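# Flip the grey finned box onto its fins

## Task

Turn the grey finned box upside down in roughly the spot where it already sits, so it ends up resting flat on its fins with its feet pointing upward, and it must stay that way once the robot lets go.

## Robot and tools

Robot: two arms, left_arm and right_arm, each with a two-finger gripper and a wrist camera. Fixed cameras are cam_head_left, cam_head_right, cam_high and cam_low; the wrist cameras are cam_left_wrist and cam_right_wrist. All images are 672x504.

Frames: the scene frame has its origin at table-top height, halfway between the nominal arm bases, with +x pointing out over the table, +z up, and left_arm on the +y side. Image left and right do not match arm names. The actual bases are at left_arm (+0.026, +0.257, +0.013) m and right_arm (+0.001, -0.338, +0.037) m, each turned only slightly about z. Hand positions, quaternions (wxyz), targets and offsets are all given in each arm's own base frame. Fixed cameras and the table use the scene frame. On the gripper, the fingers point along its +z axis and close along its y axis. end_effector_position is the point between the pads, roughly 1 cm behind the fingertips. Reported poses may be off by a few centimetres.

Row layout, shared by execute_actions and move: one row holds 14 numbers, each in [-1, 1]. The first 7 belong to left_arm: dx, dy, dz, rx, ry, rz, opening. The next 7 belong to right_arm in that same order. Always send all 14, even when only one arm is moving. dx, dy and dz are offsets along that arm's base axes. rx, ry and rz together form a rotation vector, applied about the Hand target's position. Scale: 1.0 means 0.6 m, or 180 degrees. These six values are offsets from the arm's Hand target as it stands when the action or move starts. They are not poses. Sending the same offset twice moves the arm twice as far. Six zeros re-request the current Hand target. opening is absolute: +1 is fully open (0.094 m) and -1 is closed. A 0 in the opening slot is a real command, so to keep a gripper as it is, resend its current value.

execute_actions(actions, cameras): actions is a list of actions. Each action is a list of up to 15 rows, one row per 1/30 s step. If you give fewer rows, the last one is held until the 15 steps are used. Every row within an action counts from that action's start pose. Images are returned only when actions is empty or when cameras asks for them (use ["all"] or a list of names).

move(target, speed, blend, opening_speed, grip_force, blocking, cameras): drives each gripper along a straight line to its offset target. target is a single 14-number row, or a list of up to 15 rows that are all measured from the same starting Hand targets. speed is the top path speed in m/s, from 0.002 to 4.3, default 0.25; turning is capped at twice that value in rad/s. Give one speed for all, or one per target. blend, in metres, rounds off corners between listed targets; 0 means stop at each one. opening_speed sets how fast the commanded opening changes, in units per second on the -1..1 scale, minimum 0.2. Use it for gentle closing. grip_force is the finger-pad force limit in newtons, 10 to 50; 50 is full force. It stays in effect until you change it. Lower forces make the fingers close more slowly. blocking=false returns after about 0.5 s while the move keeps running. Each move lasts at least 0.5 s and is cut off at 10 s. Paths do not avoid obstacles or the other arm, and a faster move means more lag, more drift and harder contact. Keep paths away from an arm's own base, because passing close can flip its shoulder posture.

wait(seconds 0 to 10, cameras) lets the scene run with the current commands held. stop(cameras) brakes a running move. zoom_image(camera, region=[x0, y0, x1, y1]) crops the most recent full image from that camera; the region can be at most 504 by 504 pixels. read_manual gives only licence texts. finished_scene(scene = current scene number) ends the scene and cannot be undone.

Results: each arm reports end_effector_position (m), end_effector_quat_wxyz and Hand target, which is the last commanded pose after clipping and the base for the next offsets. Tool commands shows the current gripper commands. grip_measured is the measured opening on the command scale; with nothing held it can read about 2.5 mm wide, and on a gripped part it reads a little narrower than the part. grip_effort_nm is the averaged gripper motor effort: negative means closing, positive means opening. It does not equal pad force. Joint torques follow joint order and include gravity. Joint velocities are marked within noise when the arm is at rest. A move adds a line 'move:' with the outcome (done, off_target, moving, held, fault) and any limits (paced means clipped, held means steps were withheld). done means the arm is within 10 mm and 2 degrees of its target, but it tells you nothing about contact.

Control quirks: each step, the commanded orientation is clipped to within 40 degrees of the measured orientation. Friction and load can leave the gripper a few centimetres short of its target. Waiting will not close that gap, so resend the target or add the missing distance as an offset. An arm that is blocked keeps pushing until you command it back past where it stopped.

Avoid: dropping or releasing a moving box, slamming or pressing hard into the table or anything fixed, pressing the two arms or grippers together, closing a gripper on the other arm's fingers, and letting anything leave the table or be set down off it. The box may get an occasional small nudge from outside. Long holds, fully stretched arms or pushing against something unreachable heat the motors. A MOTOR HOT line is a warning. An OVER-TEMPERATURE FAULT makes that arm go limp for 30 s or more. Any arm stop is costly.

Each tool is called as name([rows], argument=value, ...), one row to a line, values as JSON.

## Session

execute_actions(actions=[])

zoom_image(camera="cam_head_left", region=[210, 180, 450, 360])

Scene clock: 0.00 s.
left_arm: end_effector_position=(+0.6527, -0.4944, +0.2907) grip_measured=+1.000 grip_effort_nm=n/a end_effector_quat_wxyz=(+0.305, +0.732, +0.607, -0.050) | right_arm: end_effector_position=(+0.3471, -0.2391, +0.2552) grip_measured=+1.000 grip_effort_nm=n/a end_effector_quat_wxyz=(+0.253, +0.692, +0.642, -0.215)
Joint positions: left_arm=[-0.593 2.294 2.624 -1.321 0.258 1.085 0.094] | right_arm=[-0.362 1.247 1.116 -1.135 0.614 1.186 0.094]
Joint velocities: within noise
Joint torques (N m): no reading
Heat: left arm: hottest elbow 36 °C; right arm: hottest elbow 34 °C.
Hand target: left_arm +0.6557, -0.4964, +0.2943; +0.312, +0.731, +0.605, -0.048 | right_arm +0.3536, -0.2416, +0.2670; +0.264, +0.693, +0.637, -0.209
Tool commands: left_gripper/opening=+1.0 right_gripper/opening=+1.0

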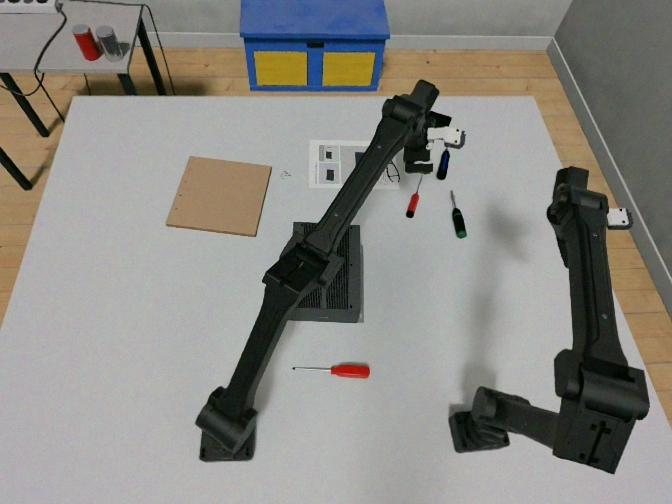

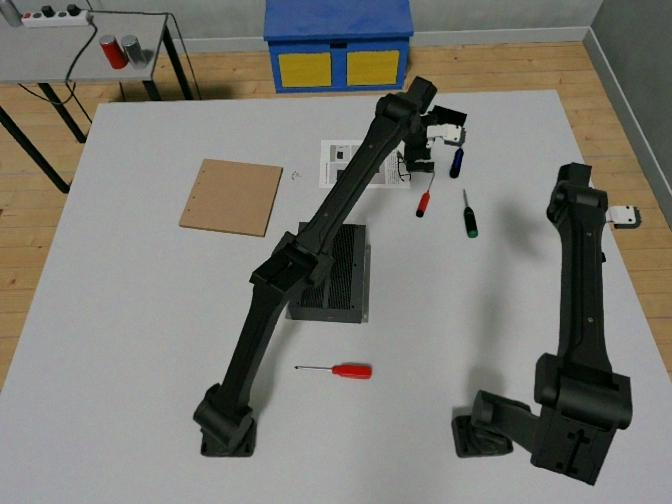

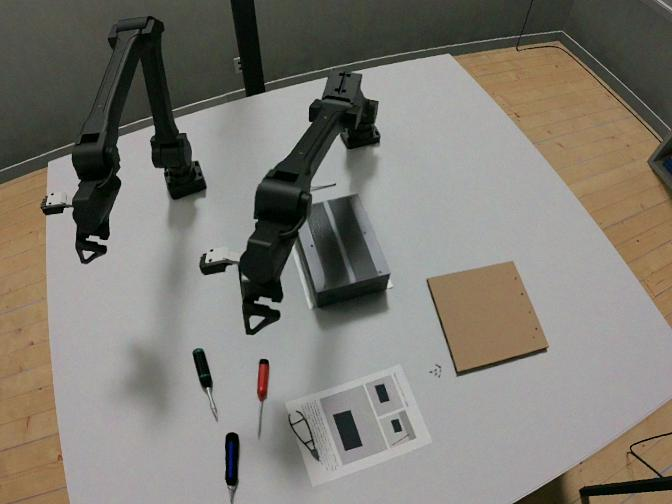

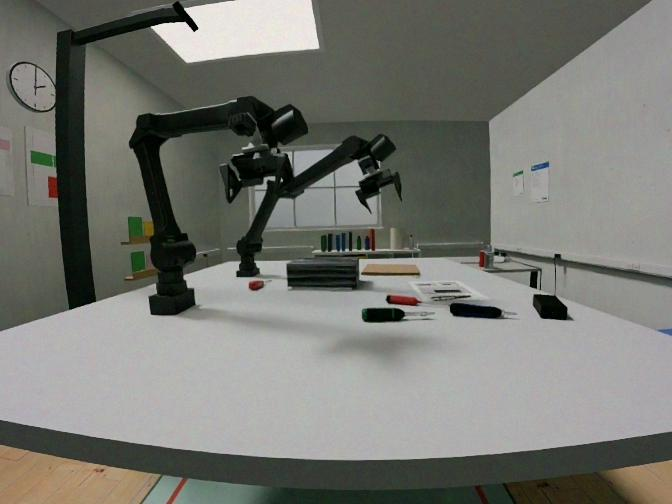

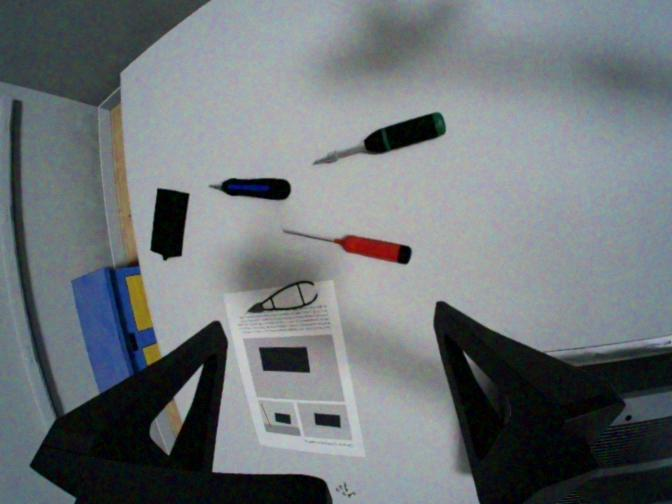

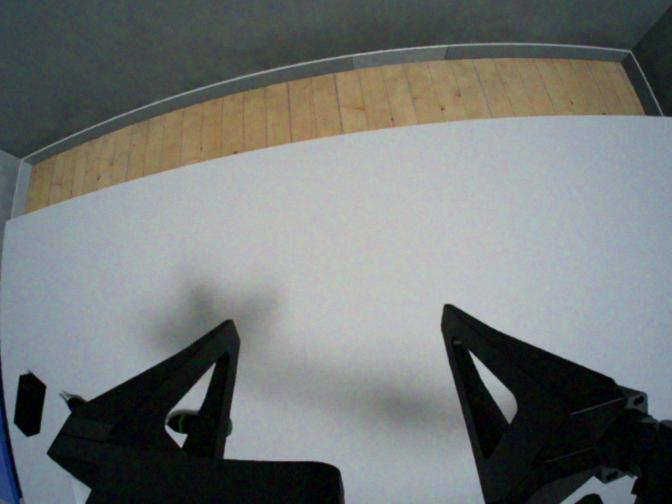

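Scaled by 2.100.

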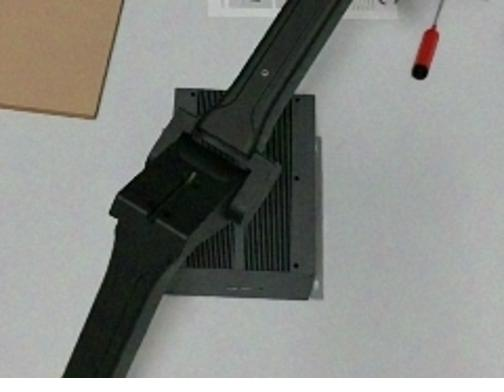

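move(target=[-0.276,0.692,-0.182,-0.2574,0.1197,0.0017,-1,0,0,0,0,0,0,-1], speed=0.2, cameras=["all"])

zoom_image(camera="cam_head_left", region=[210, 180, 450, 360])

Scene clock: 65.33 s.
left_arm: end_effector_position=(+0.4785, -0.0835, +0.1854) grip_measured=-0.988 grip_effort_nm=-0.60 end_effector_quat_wxyz=(+0.456, +0.522, +0.589, -0.416) | right_arm: end_effector_position=(+0.3471, -0.2391, +0.2552) grip_measured=-0.986 grip_effort_nm=-0.77 end_effector_quat_wxyz=(+0.253, +0.692, +0.642, -0.215)
Joint positions: left_arm=[0.182 1.76 1.233 -1.343 1.318 1.864 0.001] | right_arm=[-0.362 1.247 1.116 -1.135 0.614 1.186 0.001]
Joint torques (N m): left_arm=[-0.79 -11.34 10.22 -0.27 0.6 -0.05] | right_arm=[-0.26 -7.3 9.77 1.2 0.45 -0.08]
Heat: left arm: hottest elbow 45 °C; right arm: hottest elbow 44 °C.
Hand target: left_arm +0.4901, -0.0812, +0.1850; +0.457, +0.527, +0.586, -0.412 | right_arm +0.3536, -0.2416, +0.2670; +0.264, +0.693, +0.637, -0.209
Off the commanded pose: left_arm 0.012 m, 1 deg | right_arm 0.014 m, 2 deg.
move: off_target (left_arm, right_arm)

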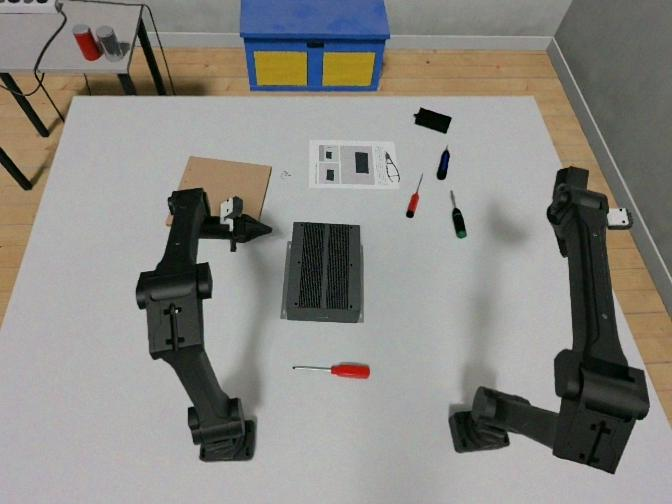

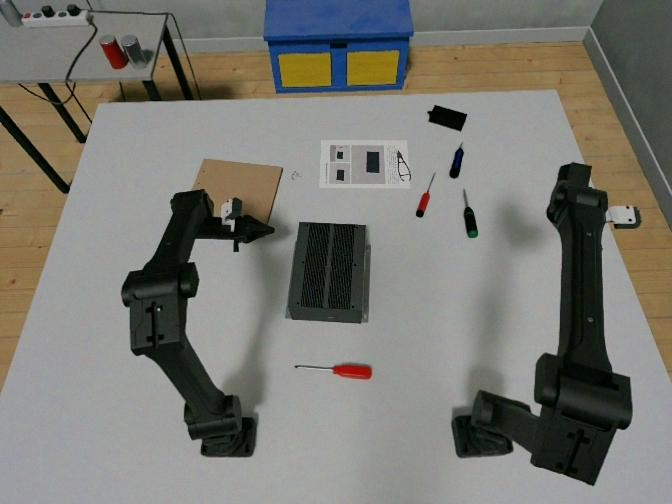

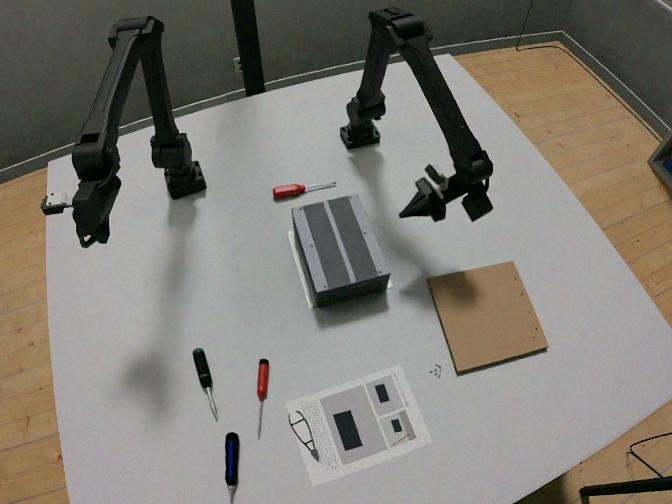

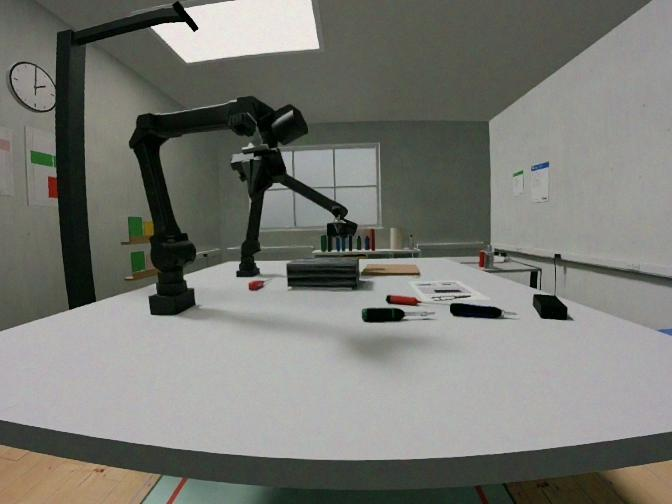

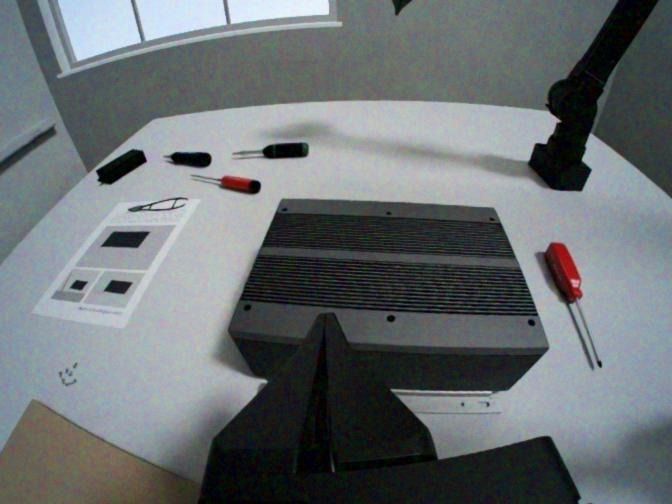

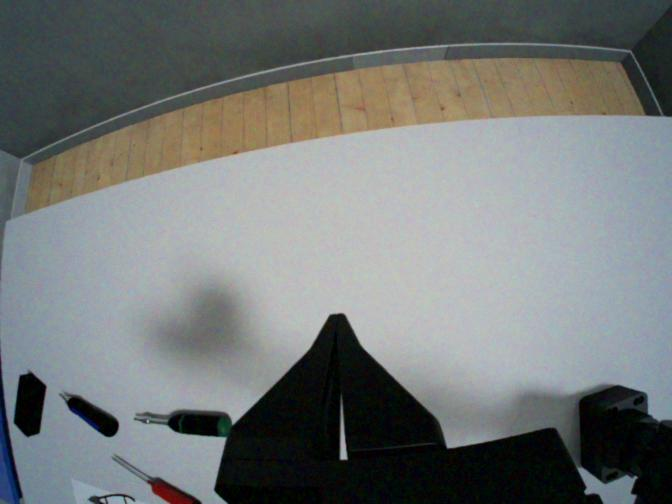

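Scaled by 2.100.

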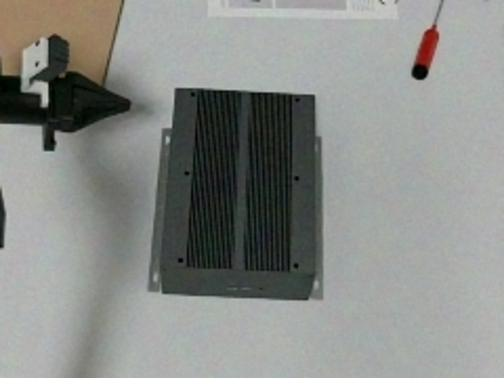

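move([
  [0,0,0,0,0,0,-1,0.1607,0.3193,-0.0117,-0.1181,-0.0641,0.5026,-1],
  [0,0,0,0,0,0,-1,0.2273,0.6277,-0.1617,-0.0674,-0.3061,0.9264,-1],
], speed=0.25, blend=[0.03,0], cameras=["cam_head_left","cam_high","cam_right_wrist"])

Scene clock: 103.20 s.
left_arm: end_effector_position=(+0.4782, -0.0836, +0.1855) grip_measured=-0.988 grip_effort_nm=-0.60 end_effector_quat_wxyz=(+0.456, +0.522, +0.589, -0.416) | right_arm: end_effector_position=(+0.4783, +0.1300, +0.1630) grip_measured=-0.986 grip_effort_nm=-0.77 end_effector_quat_wxyz=(+0.451, -0.520, +0.591, +0.422)
Joint positions: left_arm=[0.182 1.76 1.233 -1.346 1.318 1.867 0.001] | right_arm=[-0.082 1.717 1.113 -0.901 -1.33 -1.473 0.001]
Joint torques (N m): left_arm=[-0.67 -11.16 10.3 -0.24 0.59 -0.07] | right_arm=[-0.21 -12.34 9.7 0.21 -0.62 -0.1]
Heat: left arm: hottest elbow 47 °C; right arm: hottest elbow 46 °C.
Hand target: left_arm +0.4901, -0.0812, +0.1850; +0.457, +0.527, +0.586, -0.412 | right_arm +0.4901, +0.1350, +0.1701; +0.455, -0.532, +0.581, +0.416
Off the commanded pose: left_arm 0.012 m, 1 deg | right_arm 0.014 m, 2 deg.
move: off_target (left_arm, right_arm)
Images, in order (width x height): cam_head_left 672x504, cam_high 672x504, cam_right_wrist 672x504.

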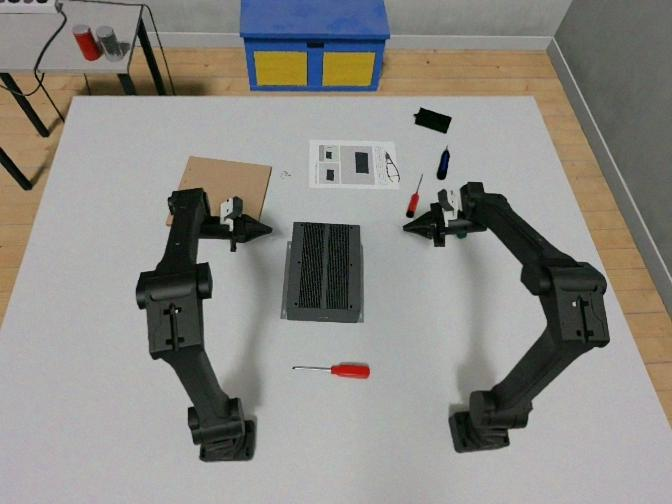

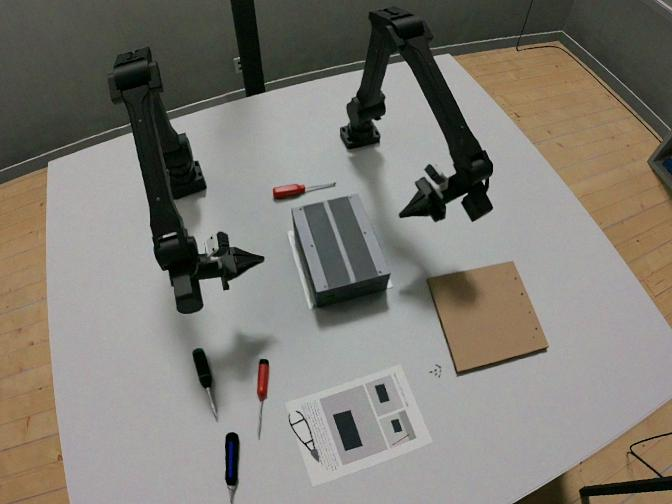

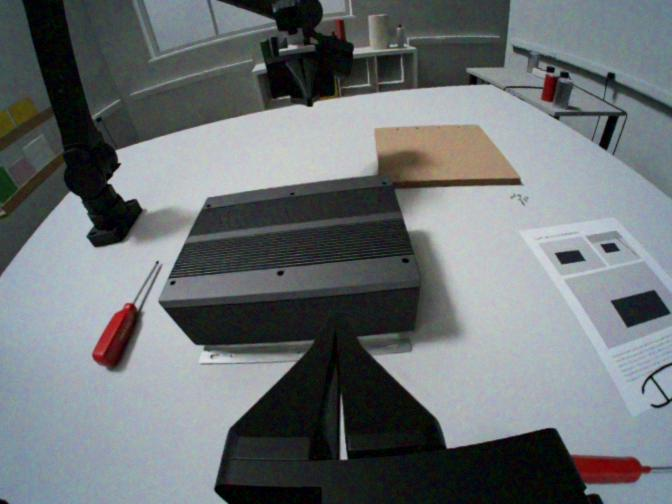

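move([
  [0.0115,-0.01,-0.03,0,0,0,-1,0.0298,0.09,-0.03,0,0,0,-1],
  [0.0115,-0.023,-0.225,0,0,0,-1,0.0298,0.1083,-0.2368,0,0,0,-1],
], speed=0.15, blend=[0.02,0], cameras=["cam_head_left","cam_low","cam_left_wrist","cam_right_wrist"])

zoom_image(camera="cam_head_left", region=[210, 180, 450, 360])

Scene clock: 124.23 s.
left_arm: end_effector_position=(+0.4988, -0.0898, +0.0594) grip_measured=-0.988 grip_effort_nm=-0.60 end_effector_quat_wxyz=(+0.464, +0.532, +0.583, -0.403) | right_arm: end_effector_position=(+0.5095, +0.1931, +0.0304) grip_measured=-0.986 grip_effort_nm=-0.77 end_effector_quat_wxyz=(+0.457, -0.529, +0.583, +0.414)
Joint positions: left_arm=[0.162 1.981 1.173 -0.944 1.32 1.782 0.001] | right_arm=[0.051 1.988 1.025 -0.065 -1.287 -1.013 0.001]
Joint torques (N m): left_arm=[-1.61 -13.39 5.78 0.64 0.84 -0.3] | right_arm=[0.67 -14.21 4.78 1.68 -0.53 0.11]
Heat: left arm: hottest elbow 48 °C; right arm: hottest elbow 45 °C.
Hand target: left_arm +0.4969, -0.0951, +0.0501; +0.457, +0.527, +0.586, -0.413 | right_arm +0.5078, +0.2001, +0.0279; +0.455, -0.532, +0.581, +0.416
Off the commanded pose: left_arm 0.011 m, 1 deg | right_arm 0.007 m, 1 deg.
move: off_target (left_arm)
Images, in order (width x height): cam_head_left 672x504, cam_low 672x504, cam_left_wrist 672x504, cam_right_wrist 672x504.

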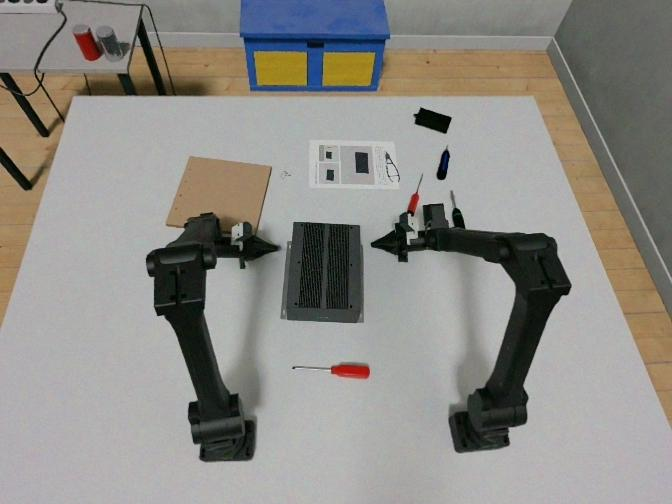

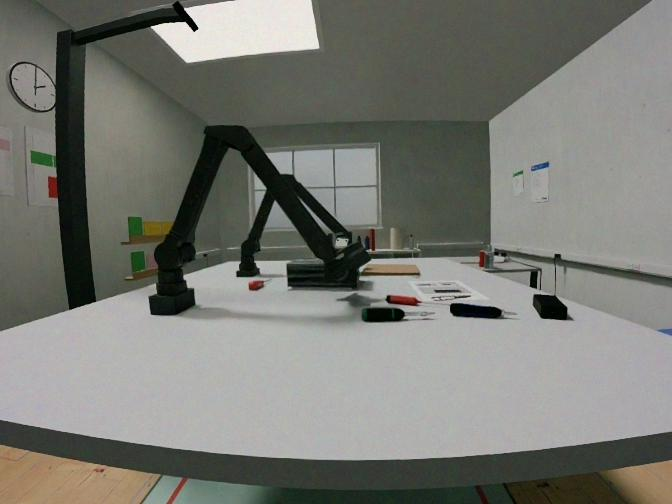

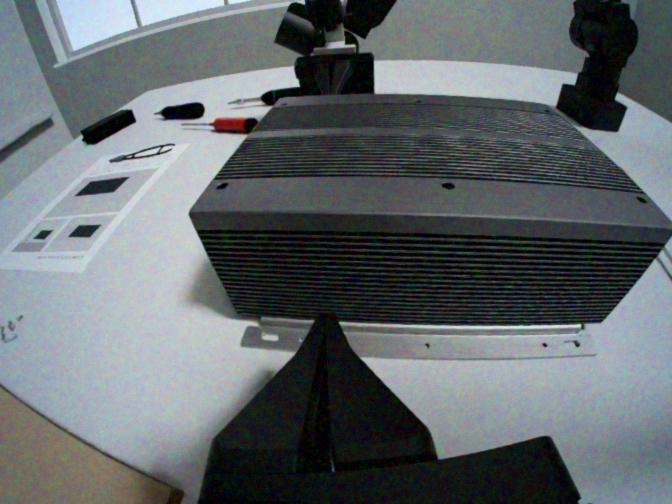

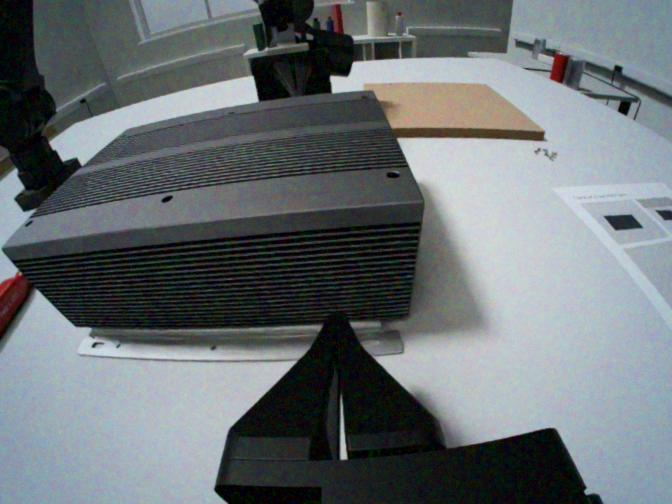

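Scaled by 2.100.

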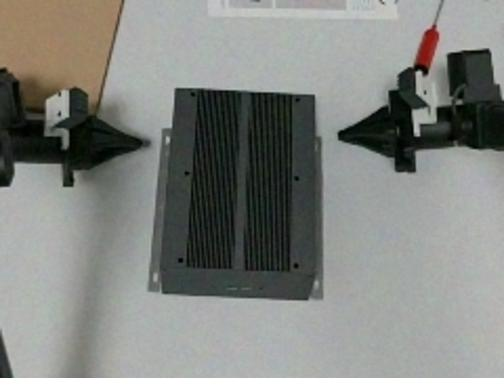

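move([
  [0.015,-0.03,-0.0235,0,0,0,-1,0,0.03,-0.0198,0,0,0,-1],
  [0.015,-0.0567,-0.0235,0,0,0,-1,0,0.0617,-0.0198,0,0,0,-1],
], speed=[0.06,0.03], blend=[0.01,0], cameras=["cam_head_left","cam_low","cam_left_wrist","cam_right_wrist"])

zoom_image(camera="cam_head_left", region=[210, 180, 450, 360])

Scene clock: 155.23 s.
left_arm: end_effector_position=(+0.5078, -0.1246, +0.0397) grip_measured=-0.988 grip_effort_nm=-0.60 end_effector_quat_wxyz=(+0.461, +0.529, +0.584, -0.408) | right_arm: end_effector_position=(+0.5112, +0.2282, +0.0223) grip_measured=-0.986 grip_effort_nm=-0.77 end_effector_quat_wxyz=(+0.459, -0.530, +0.582, +0.411)
Joint positions: left_arm=[0.089 1.993 1.121 -0.613 1.325 1.492 0.001] | right_arm=[0.122 2.015 1.002 0.177 -1.243 -0.817 0.001]
Joint torques (N m): left_arm=[-1.67 -14.51 5.57 1.13 0.79 -0.37] | right_arm=[1.08 -14.27 4.82 2.09 -0.38 0.07]
Heat: left arm: hottest elbow 44 °C; right arm: hottest elbow 40 °C.
Hand target: left_arm +0.5061, -0.1290, +0.0361; +0.457, +0.527, +0.586, -0.412 | right_arm +0.5079, +0.2371, +0.0160; +0.455, -0.532, +0.581, +0.416
Off the commanded pose: left_arm 0.006 m, 1 deg | right_arm 0.011 m, 1 deg.
move: off_target (right_arm); blend cut to 0.0095 m at target 1
Images, in order (width x height): cam_head_left 672x504, cam_low 672x504, cam_left_wrist 672x504, cam_right_wrist 672x504.

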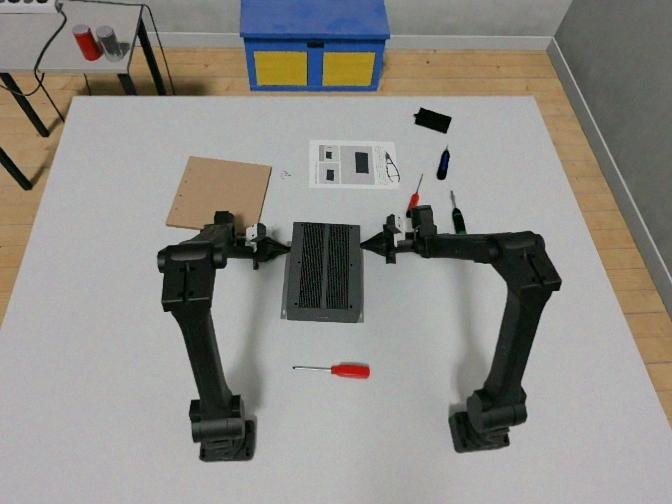

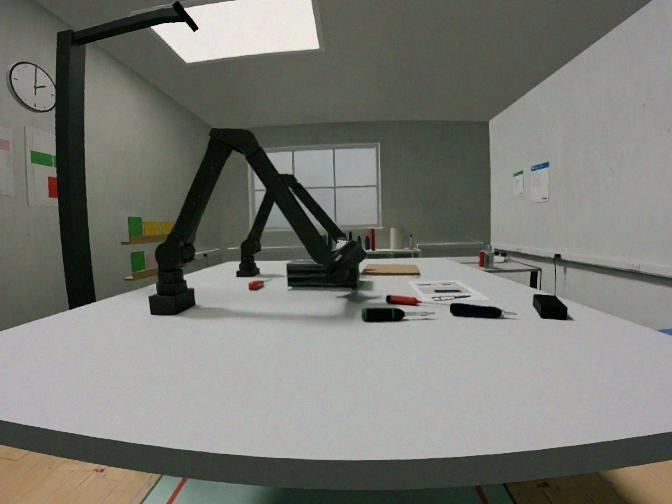

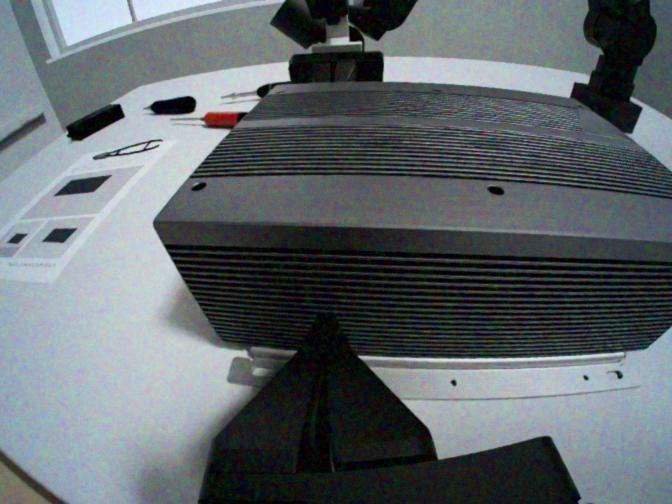

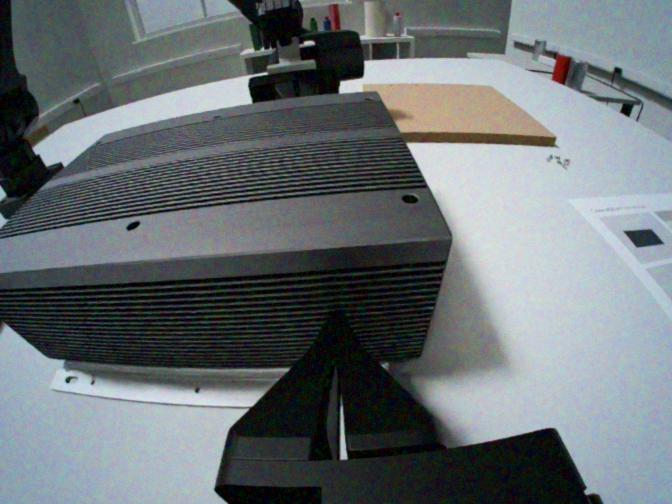

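Scaled by 2.100.

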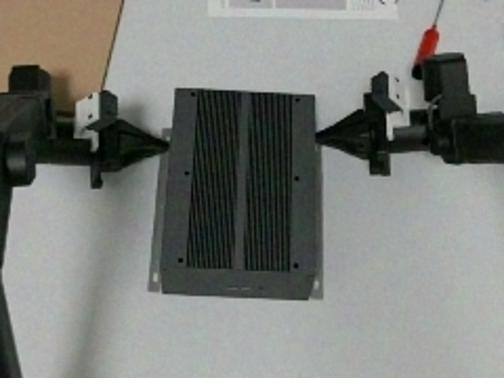

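move(target=[-0.0253,-0.2750,0.0,0,0,-0.0923,-1,-0.0860,0.2810,0,0,0,0.0923,-1], speed=0.06, cameras=["cam_left_wrist","cam_right_wrist"])

Scene clock: 244.90 s.
left_arm: end_effector_position=(+0.5096, -0.1349, +0.0410) grip_measured=-0.988 grip_effort_nm=-0.60 end_effector_quat_wxyz=(+0.442, +0.537, +0.589, -0.411) | right_arm: end_effector_position=(+0.5092, +0.2326, +0.0220) grip_measured=-0.986 grip_effort_nm=-0.77 end_effector_quat_wxyz=(+0.451, -0.530, +0.586, +0.416)
Joint positions: left_arm=[0.065 1.993 1.147 -0.663 1.296 1.496 0.001] | right_arm=[0.131 2.012 1.009 0.139 -1.238 -0.827 0.001]
Joint torques (N m): left_arm=[-23.82 -12.45 8.83 0.47 2.06 -0.06] | right_arm=[22.18 -13.1 7.8 1.1 -1.14 -0.11]
Heat: left arm: hottest elbow 40 °C; right arm: hottest elbow 37 °C.
Hand target: left_arm +0.4907, -0.2941, +0.0360; +0.393, +0.606, +0.503, -0.474 | right_arm +0.4563, +0.4057, +0.0161; +0.390, -0.610, +0.498, +0.477
Off the commanded pose: left_arm 0.160 m, 16 deg | right_arm 0.181 m, 17 deg.
move: off_target (left_arm, right_arm)
Images, in order (width x height): cam_left_wrist 672x504, cam_right_wrist 672x504.

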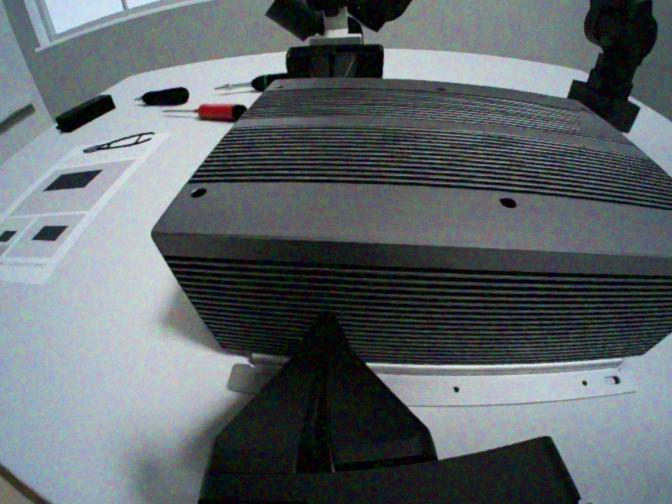

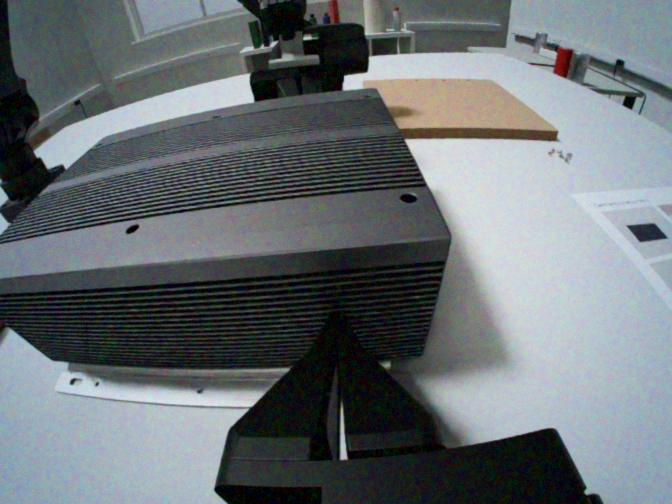

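move(target=[0.0682,-0.0473,0.1667,0,0,-0.0032,-1,0.0593,0.0565,0.1667,0,0,0.0032,-1], speed=0.06, cameras=["cam_left_wrist","cam_right_wrist","cam_low"])

zoom_image(camera="cam_low", region=[250, 200, 450, 310])

Scene clock: 254.87 s.
left_arm: end_effector_position=(+0.5329, -0.1352, +0.0610) grip_measured=-0.988 grip_effort_nm=-0.60 end_effector_quat_wxyz=(+0.394, +0.528, +0.626, -0.418) | right_arm: end_effector_position=(+0.5139, +0.2344, +0.0429) grip_measured=-0.986 grip_effort_nm=-0.77 end_effector_quat_wxyz=(+0.398, -0.496, +0.638, +0.434)
Joint positions: left_arm=[0.055 1.993 1.267 -0.842 1.223 1.454 0.001] | right_arm=[0.138 1.953 1.053 -0.072 -1.192 -0.77 0.001]
Joint torques (N m): left_arm=[-25.47 -20.25 12.83 -0.2 5.35 -0.36] | right_arm=[24.59 -18.67 13.46 2.18 -3.28 0.07]
Heat: left arm: hottest elbow 41 °C; right arm: hottest elbow 38 °C.
Hand target: left_arm +0.5317, -0.3224, +0.1361; +0.391, +0.609, +0.500, -0.476 | right_arm +0.4918, +0.4396, +0.1159; +0.387, -0.613, +0.495, +0.479
Off the commanded pose: left_arm 0.202 m, 18 deg | right_arm 0.219 m, 22 deg.
move: off_target (left_arm, right_arm)
Images, in order (width x height): cam_low 672x504, cam_left_wrist 672x504, cam_right_wrist 672x504.

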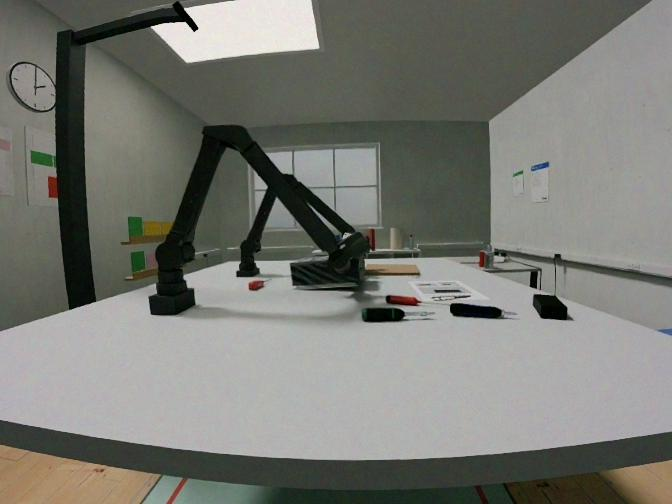

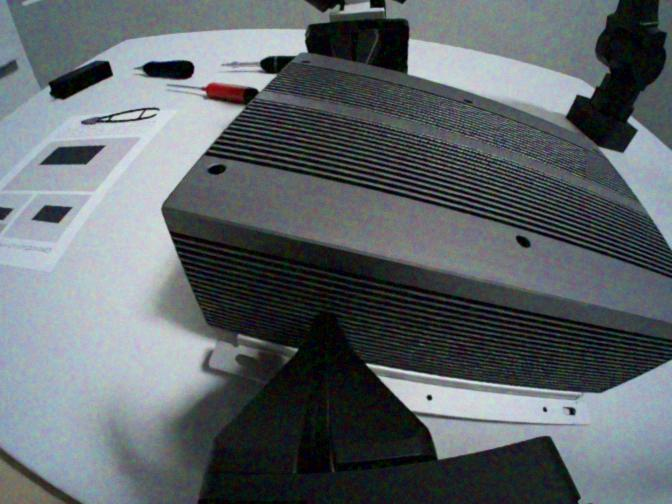

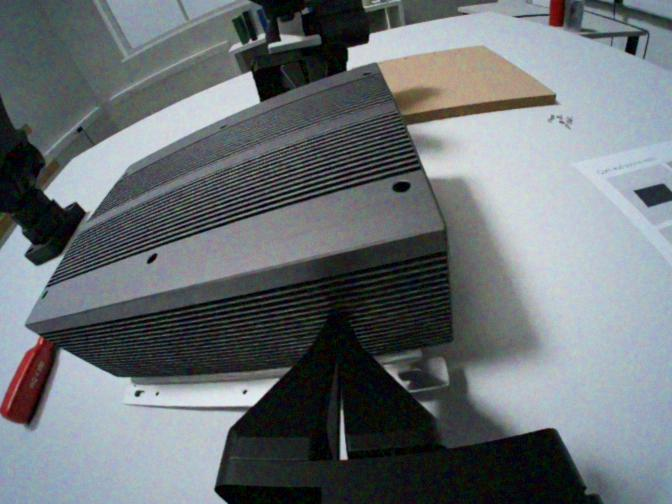

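Scaled by 2.520.

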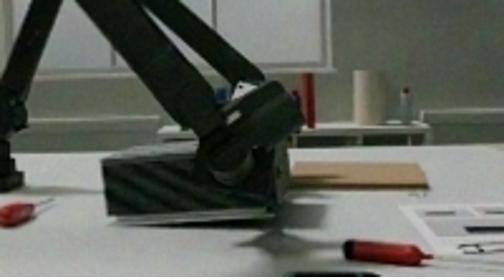

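move(target=[-0.0155,0.0082,0.1,0,0,-0.0032,-1,0.0385,0.0275,0.1,0,0,0.0032,-1], speed=0.05, cameras=["cam_left_wrist","cam_right_wrist","cam_low"])

zoom_image(camera="cam_low", region=[250, 200, 450, 310])

Scene clock: 273.63 s.
left_arm: end_effector_position=(+0.5391, -0.1309, +0.1015) grip_measured=-0.988 grip_effort_nm=-0.60 end_effector_quat_wxyz=(+0.390, +0.530, +0.620, -0.427) | right_arm: end_effector_position=(+0.5254, +0.2391, +0.0880) grip_measured=-0.986 grip_effort_nm=-0.77 end_effector_quat_wxyz=(+0.384, -0.486, +0.644, +0.449)
Joint positions: left_arm=[0.063 1.966 1.348 -1.043 1.232 1.543 0.001] | right_arm=[0.143 1.892 1.125 -0.238 -1.204 -0.755 0.001]
Joint torques (N m): left_arm=[-25.29 -23.59 11.75 -0.96 5.11 -0.32] | right_arm=[25 -19.19 16.76 2.74 -3.07 0.04]
Heat: left arm: hottest wrist yaw 69 °C; right arm: hottest elbow 42 °C.
Hand target: left_arm +0.5224, -0.3175, +0.1961; +0.388, +0.611, +0.497, -0.478 | right_arm +0.5149, +0.4560, +0.1760; +0.385, -0.615, +0.492, +0.481
Off the commanded pose: left_arm 0.210 m, 18 deg | right_arm 0.234 m, 23 deg.
move: off_target (left_arm, right_arm)
Images, in order (width x height): cam_low 672x504, cam_left_wrist 672x504, cam_right_wrist 672x504.

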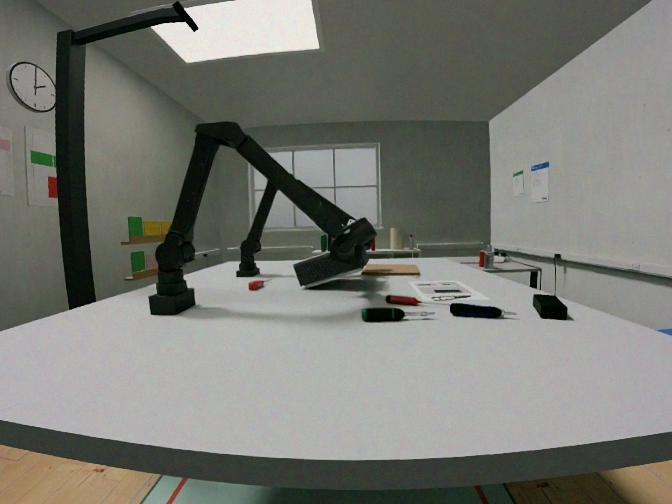

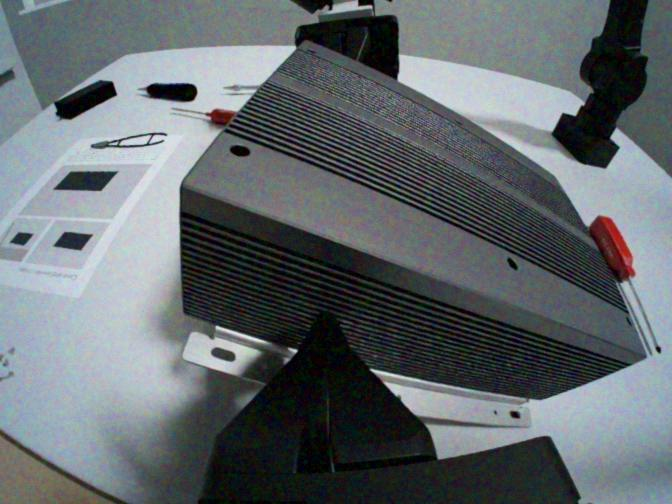

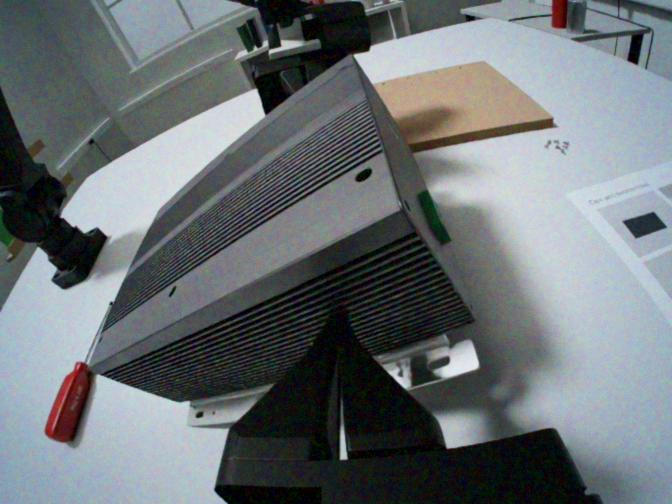

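Scaled by 2.520.

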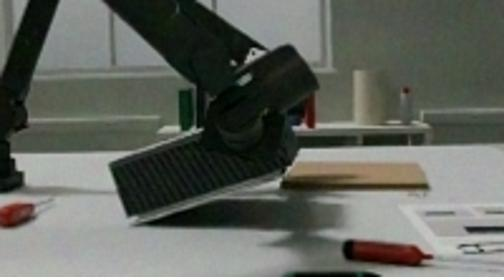

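move([
  [-0.02,0,0.09,0,0,0,-1,0.0333,0,0.09,0,0,0,-1],
  [0.025,0,0.1167,0,0,0,-1,0.0833,0.0,0.1167,0,0,0,-1],
], speed=0.06, blend=[0.02,0], cameras=["cam_left_wrist","cam_right_wrist","cam_low"])

zoom_image(camera="cam_low", region=[250, 200, 450, 310])

Scene clock: 295.47 s.
left_arm: end_effector_position=(+0.4604, -0.2881, +0.1746) grip_measured=-0.989 grip_effort_nm=-0.56 end_effector_quat_wxyz=(+0.304, +0.574, +0.557, -0.518) | right_arm: end_effector_position=(+0.6072, +0.1589, +0.1498) grip_measured=-0.986 grip_effort_nm=-0.77 end_effector_quat_wxyz=(+0.442, -0.468, +0.678, +0.355)
Joint positions: left_arm=[-0.246 1.844 1.354 -1.16 1.287 1.415 0.001] | right_arm=[0.006 1.855 1.29 -0.354 -1.105 -0.789 0.001]
Joint torques (N m): left_arm=[-2.2 -18.61 18.91 3.52 2.32 -0.49] | right_arm=[9.41 -17.49 5.42 -0.01 -3.94 -0.22]
Heat: left arm: hottest wrist yaw 87 °C; right arm: hottest elbow 48 °C. Fold the left arm in close to its base, or ease its load, before you think long.
Hand target: left_arm +0.5140, -0.3164, +0.2503; +0.388, +0.611, +0.497, -0.478 (not the last commanded pose) | right_arm +0.5625, +0.2440, +0.1513; +0.406, -0.506, +0.633, +0.423 (not the last commanded pose)
Off the commanded pose: left_arm 0.123 m, 13 deg | right_arm 0.315 m, 32 deg.
MOTOR HOT: joint 5 (wrist yaw) of the left arm reports 87 °C; the controller stops that arm at 100 °C. To cool a motor, set the load down, stop pushing, or move to a pose that needs little force.
move: held (right_arm; a check stopped the path), off_target (left_arm; braked when a check withheld steps of right_arm); path passed 0 of 2 targets; blend cut to 0.017 m at target 1; limits=held
pose unreachable (right arm): on one or more control steps of this call, first in action 0 (counted from 0), this arm could not follow its commanded pose, so it was not sent that pose on those steps. It may still have moved: this result reports where it is.
cause: moving toward the commanded pose would bring a part of the arm too close to another arm (this arm's fingers and the left arm's wrist (the part past joint 5), at the place that arm is still heading or pushing toward).
Images, in order (width x height): cam_low 672x504, cam_left_wrist 672x504, cam_right_wrist 672x504.

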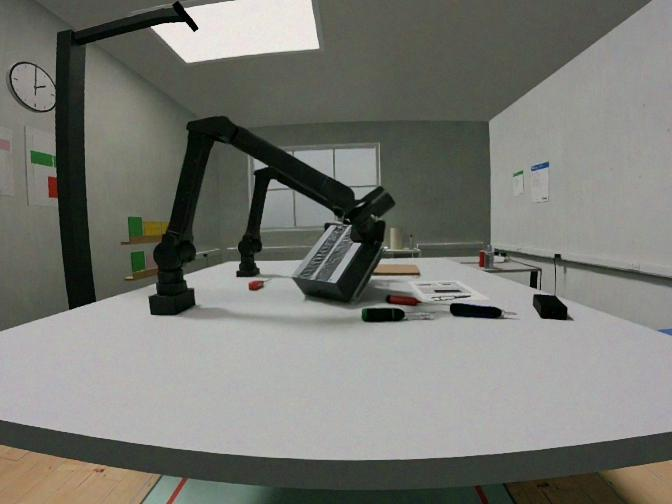

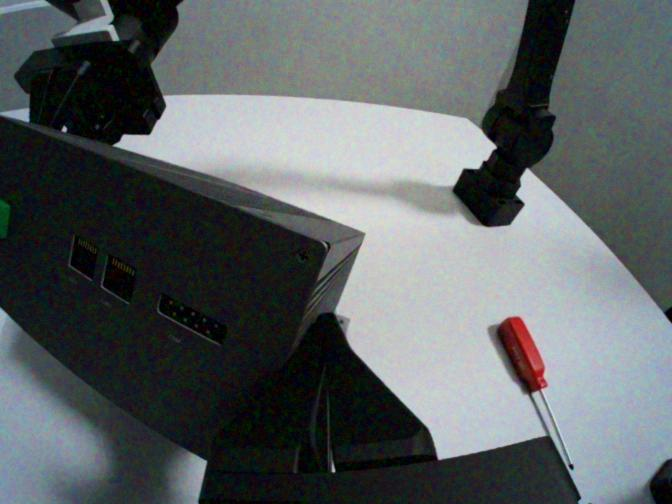

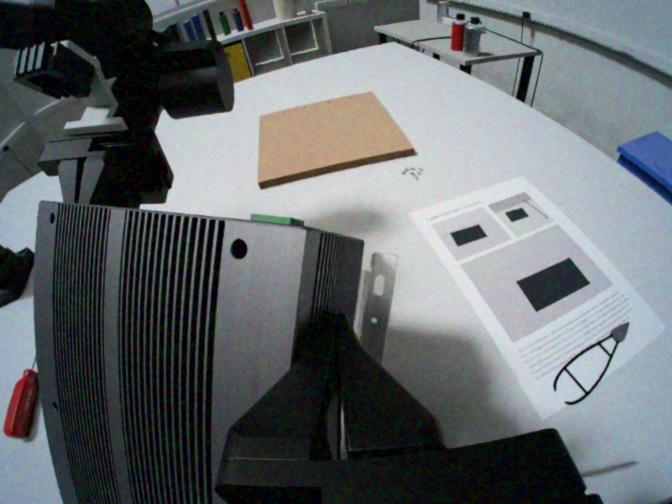

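Scaled by 2.520.

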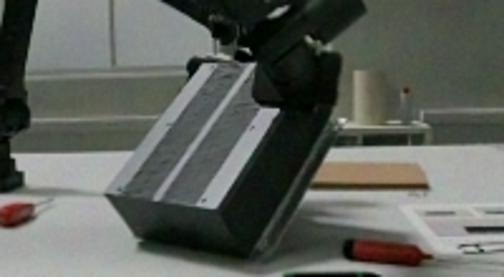

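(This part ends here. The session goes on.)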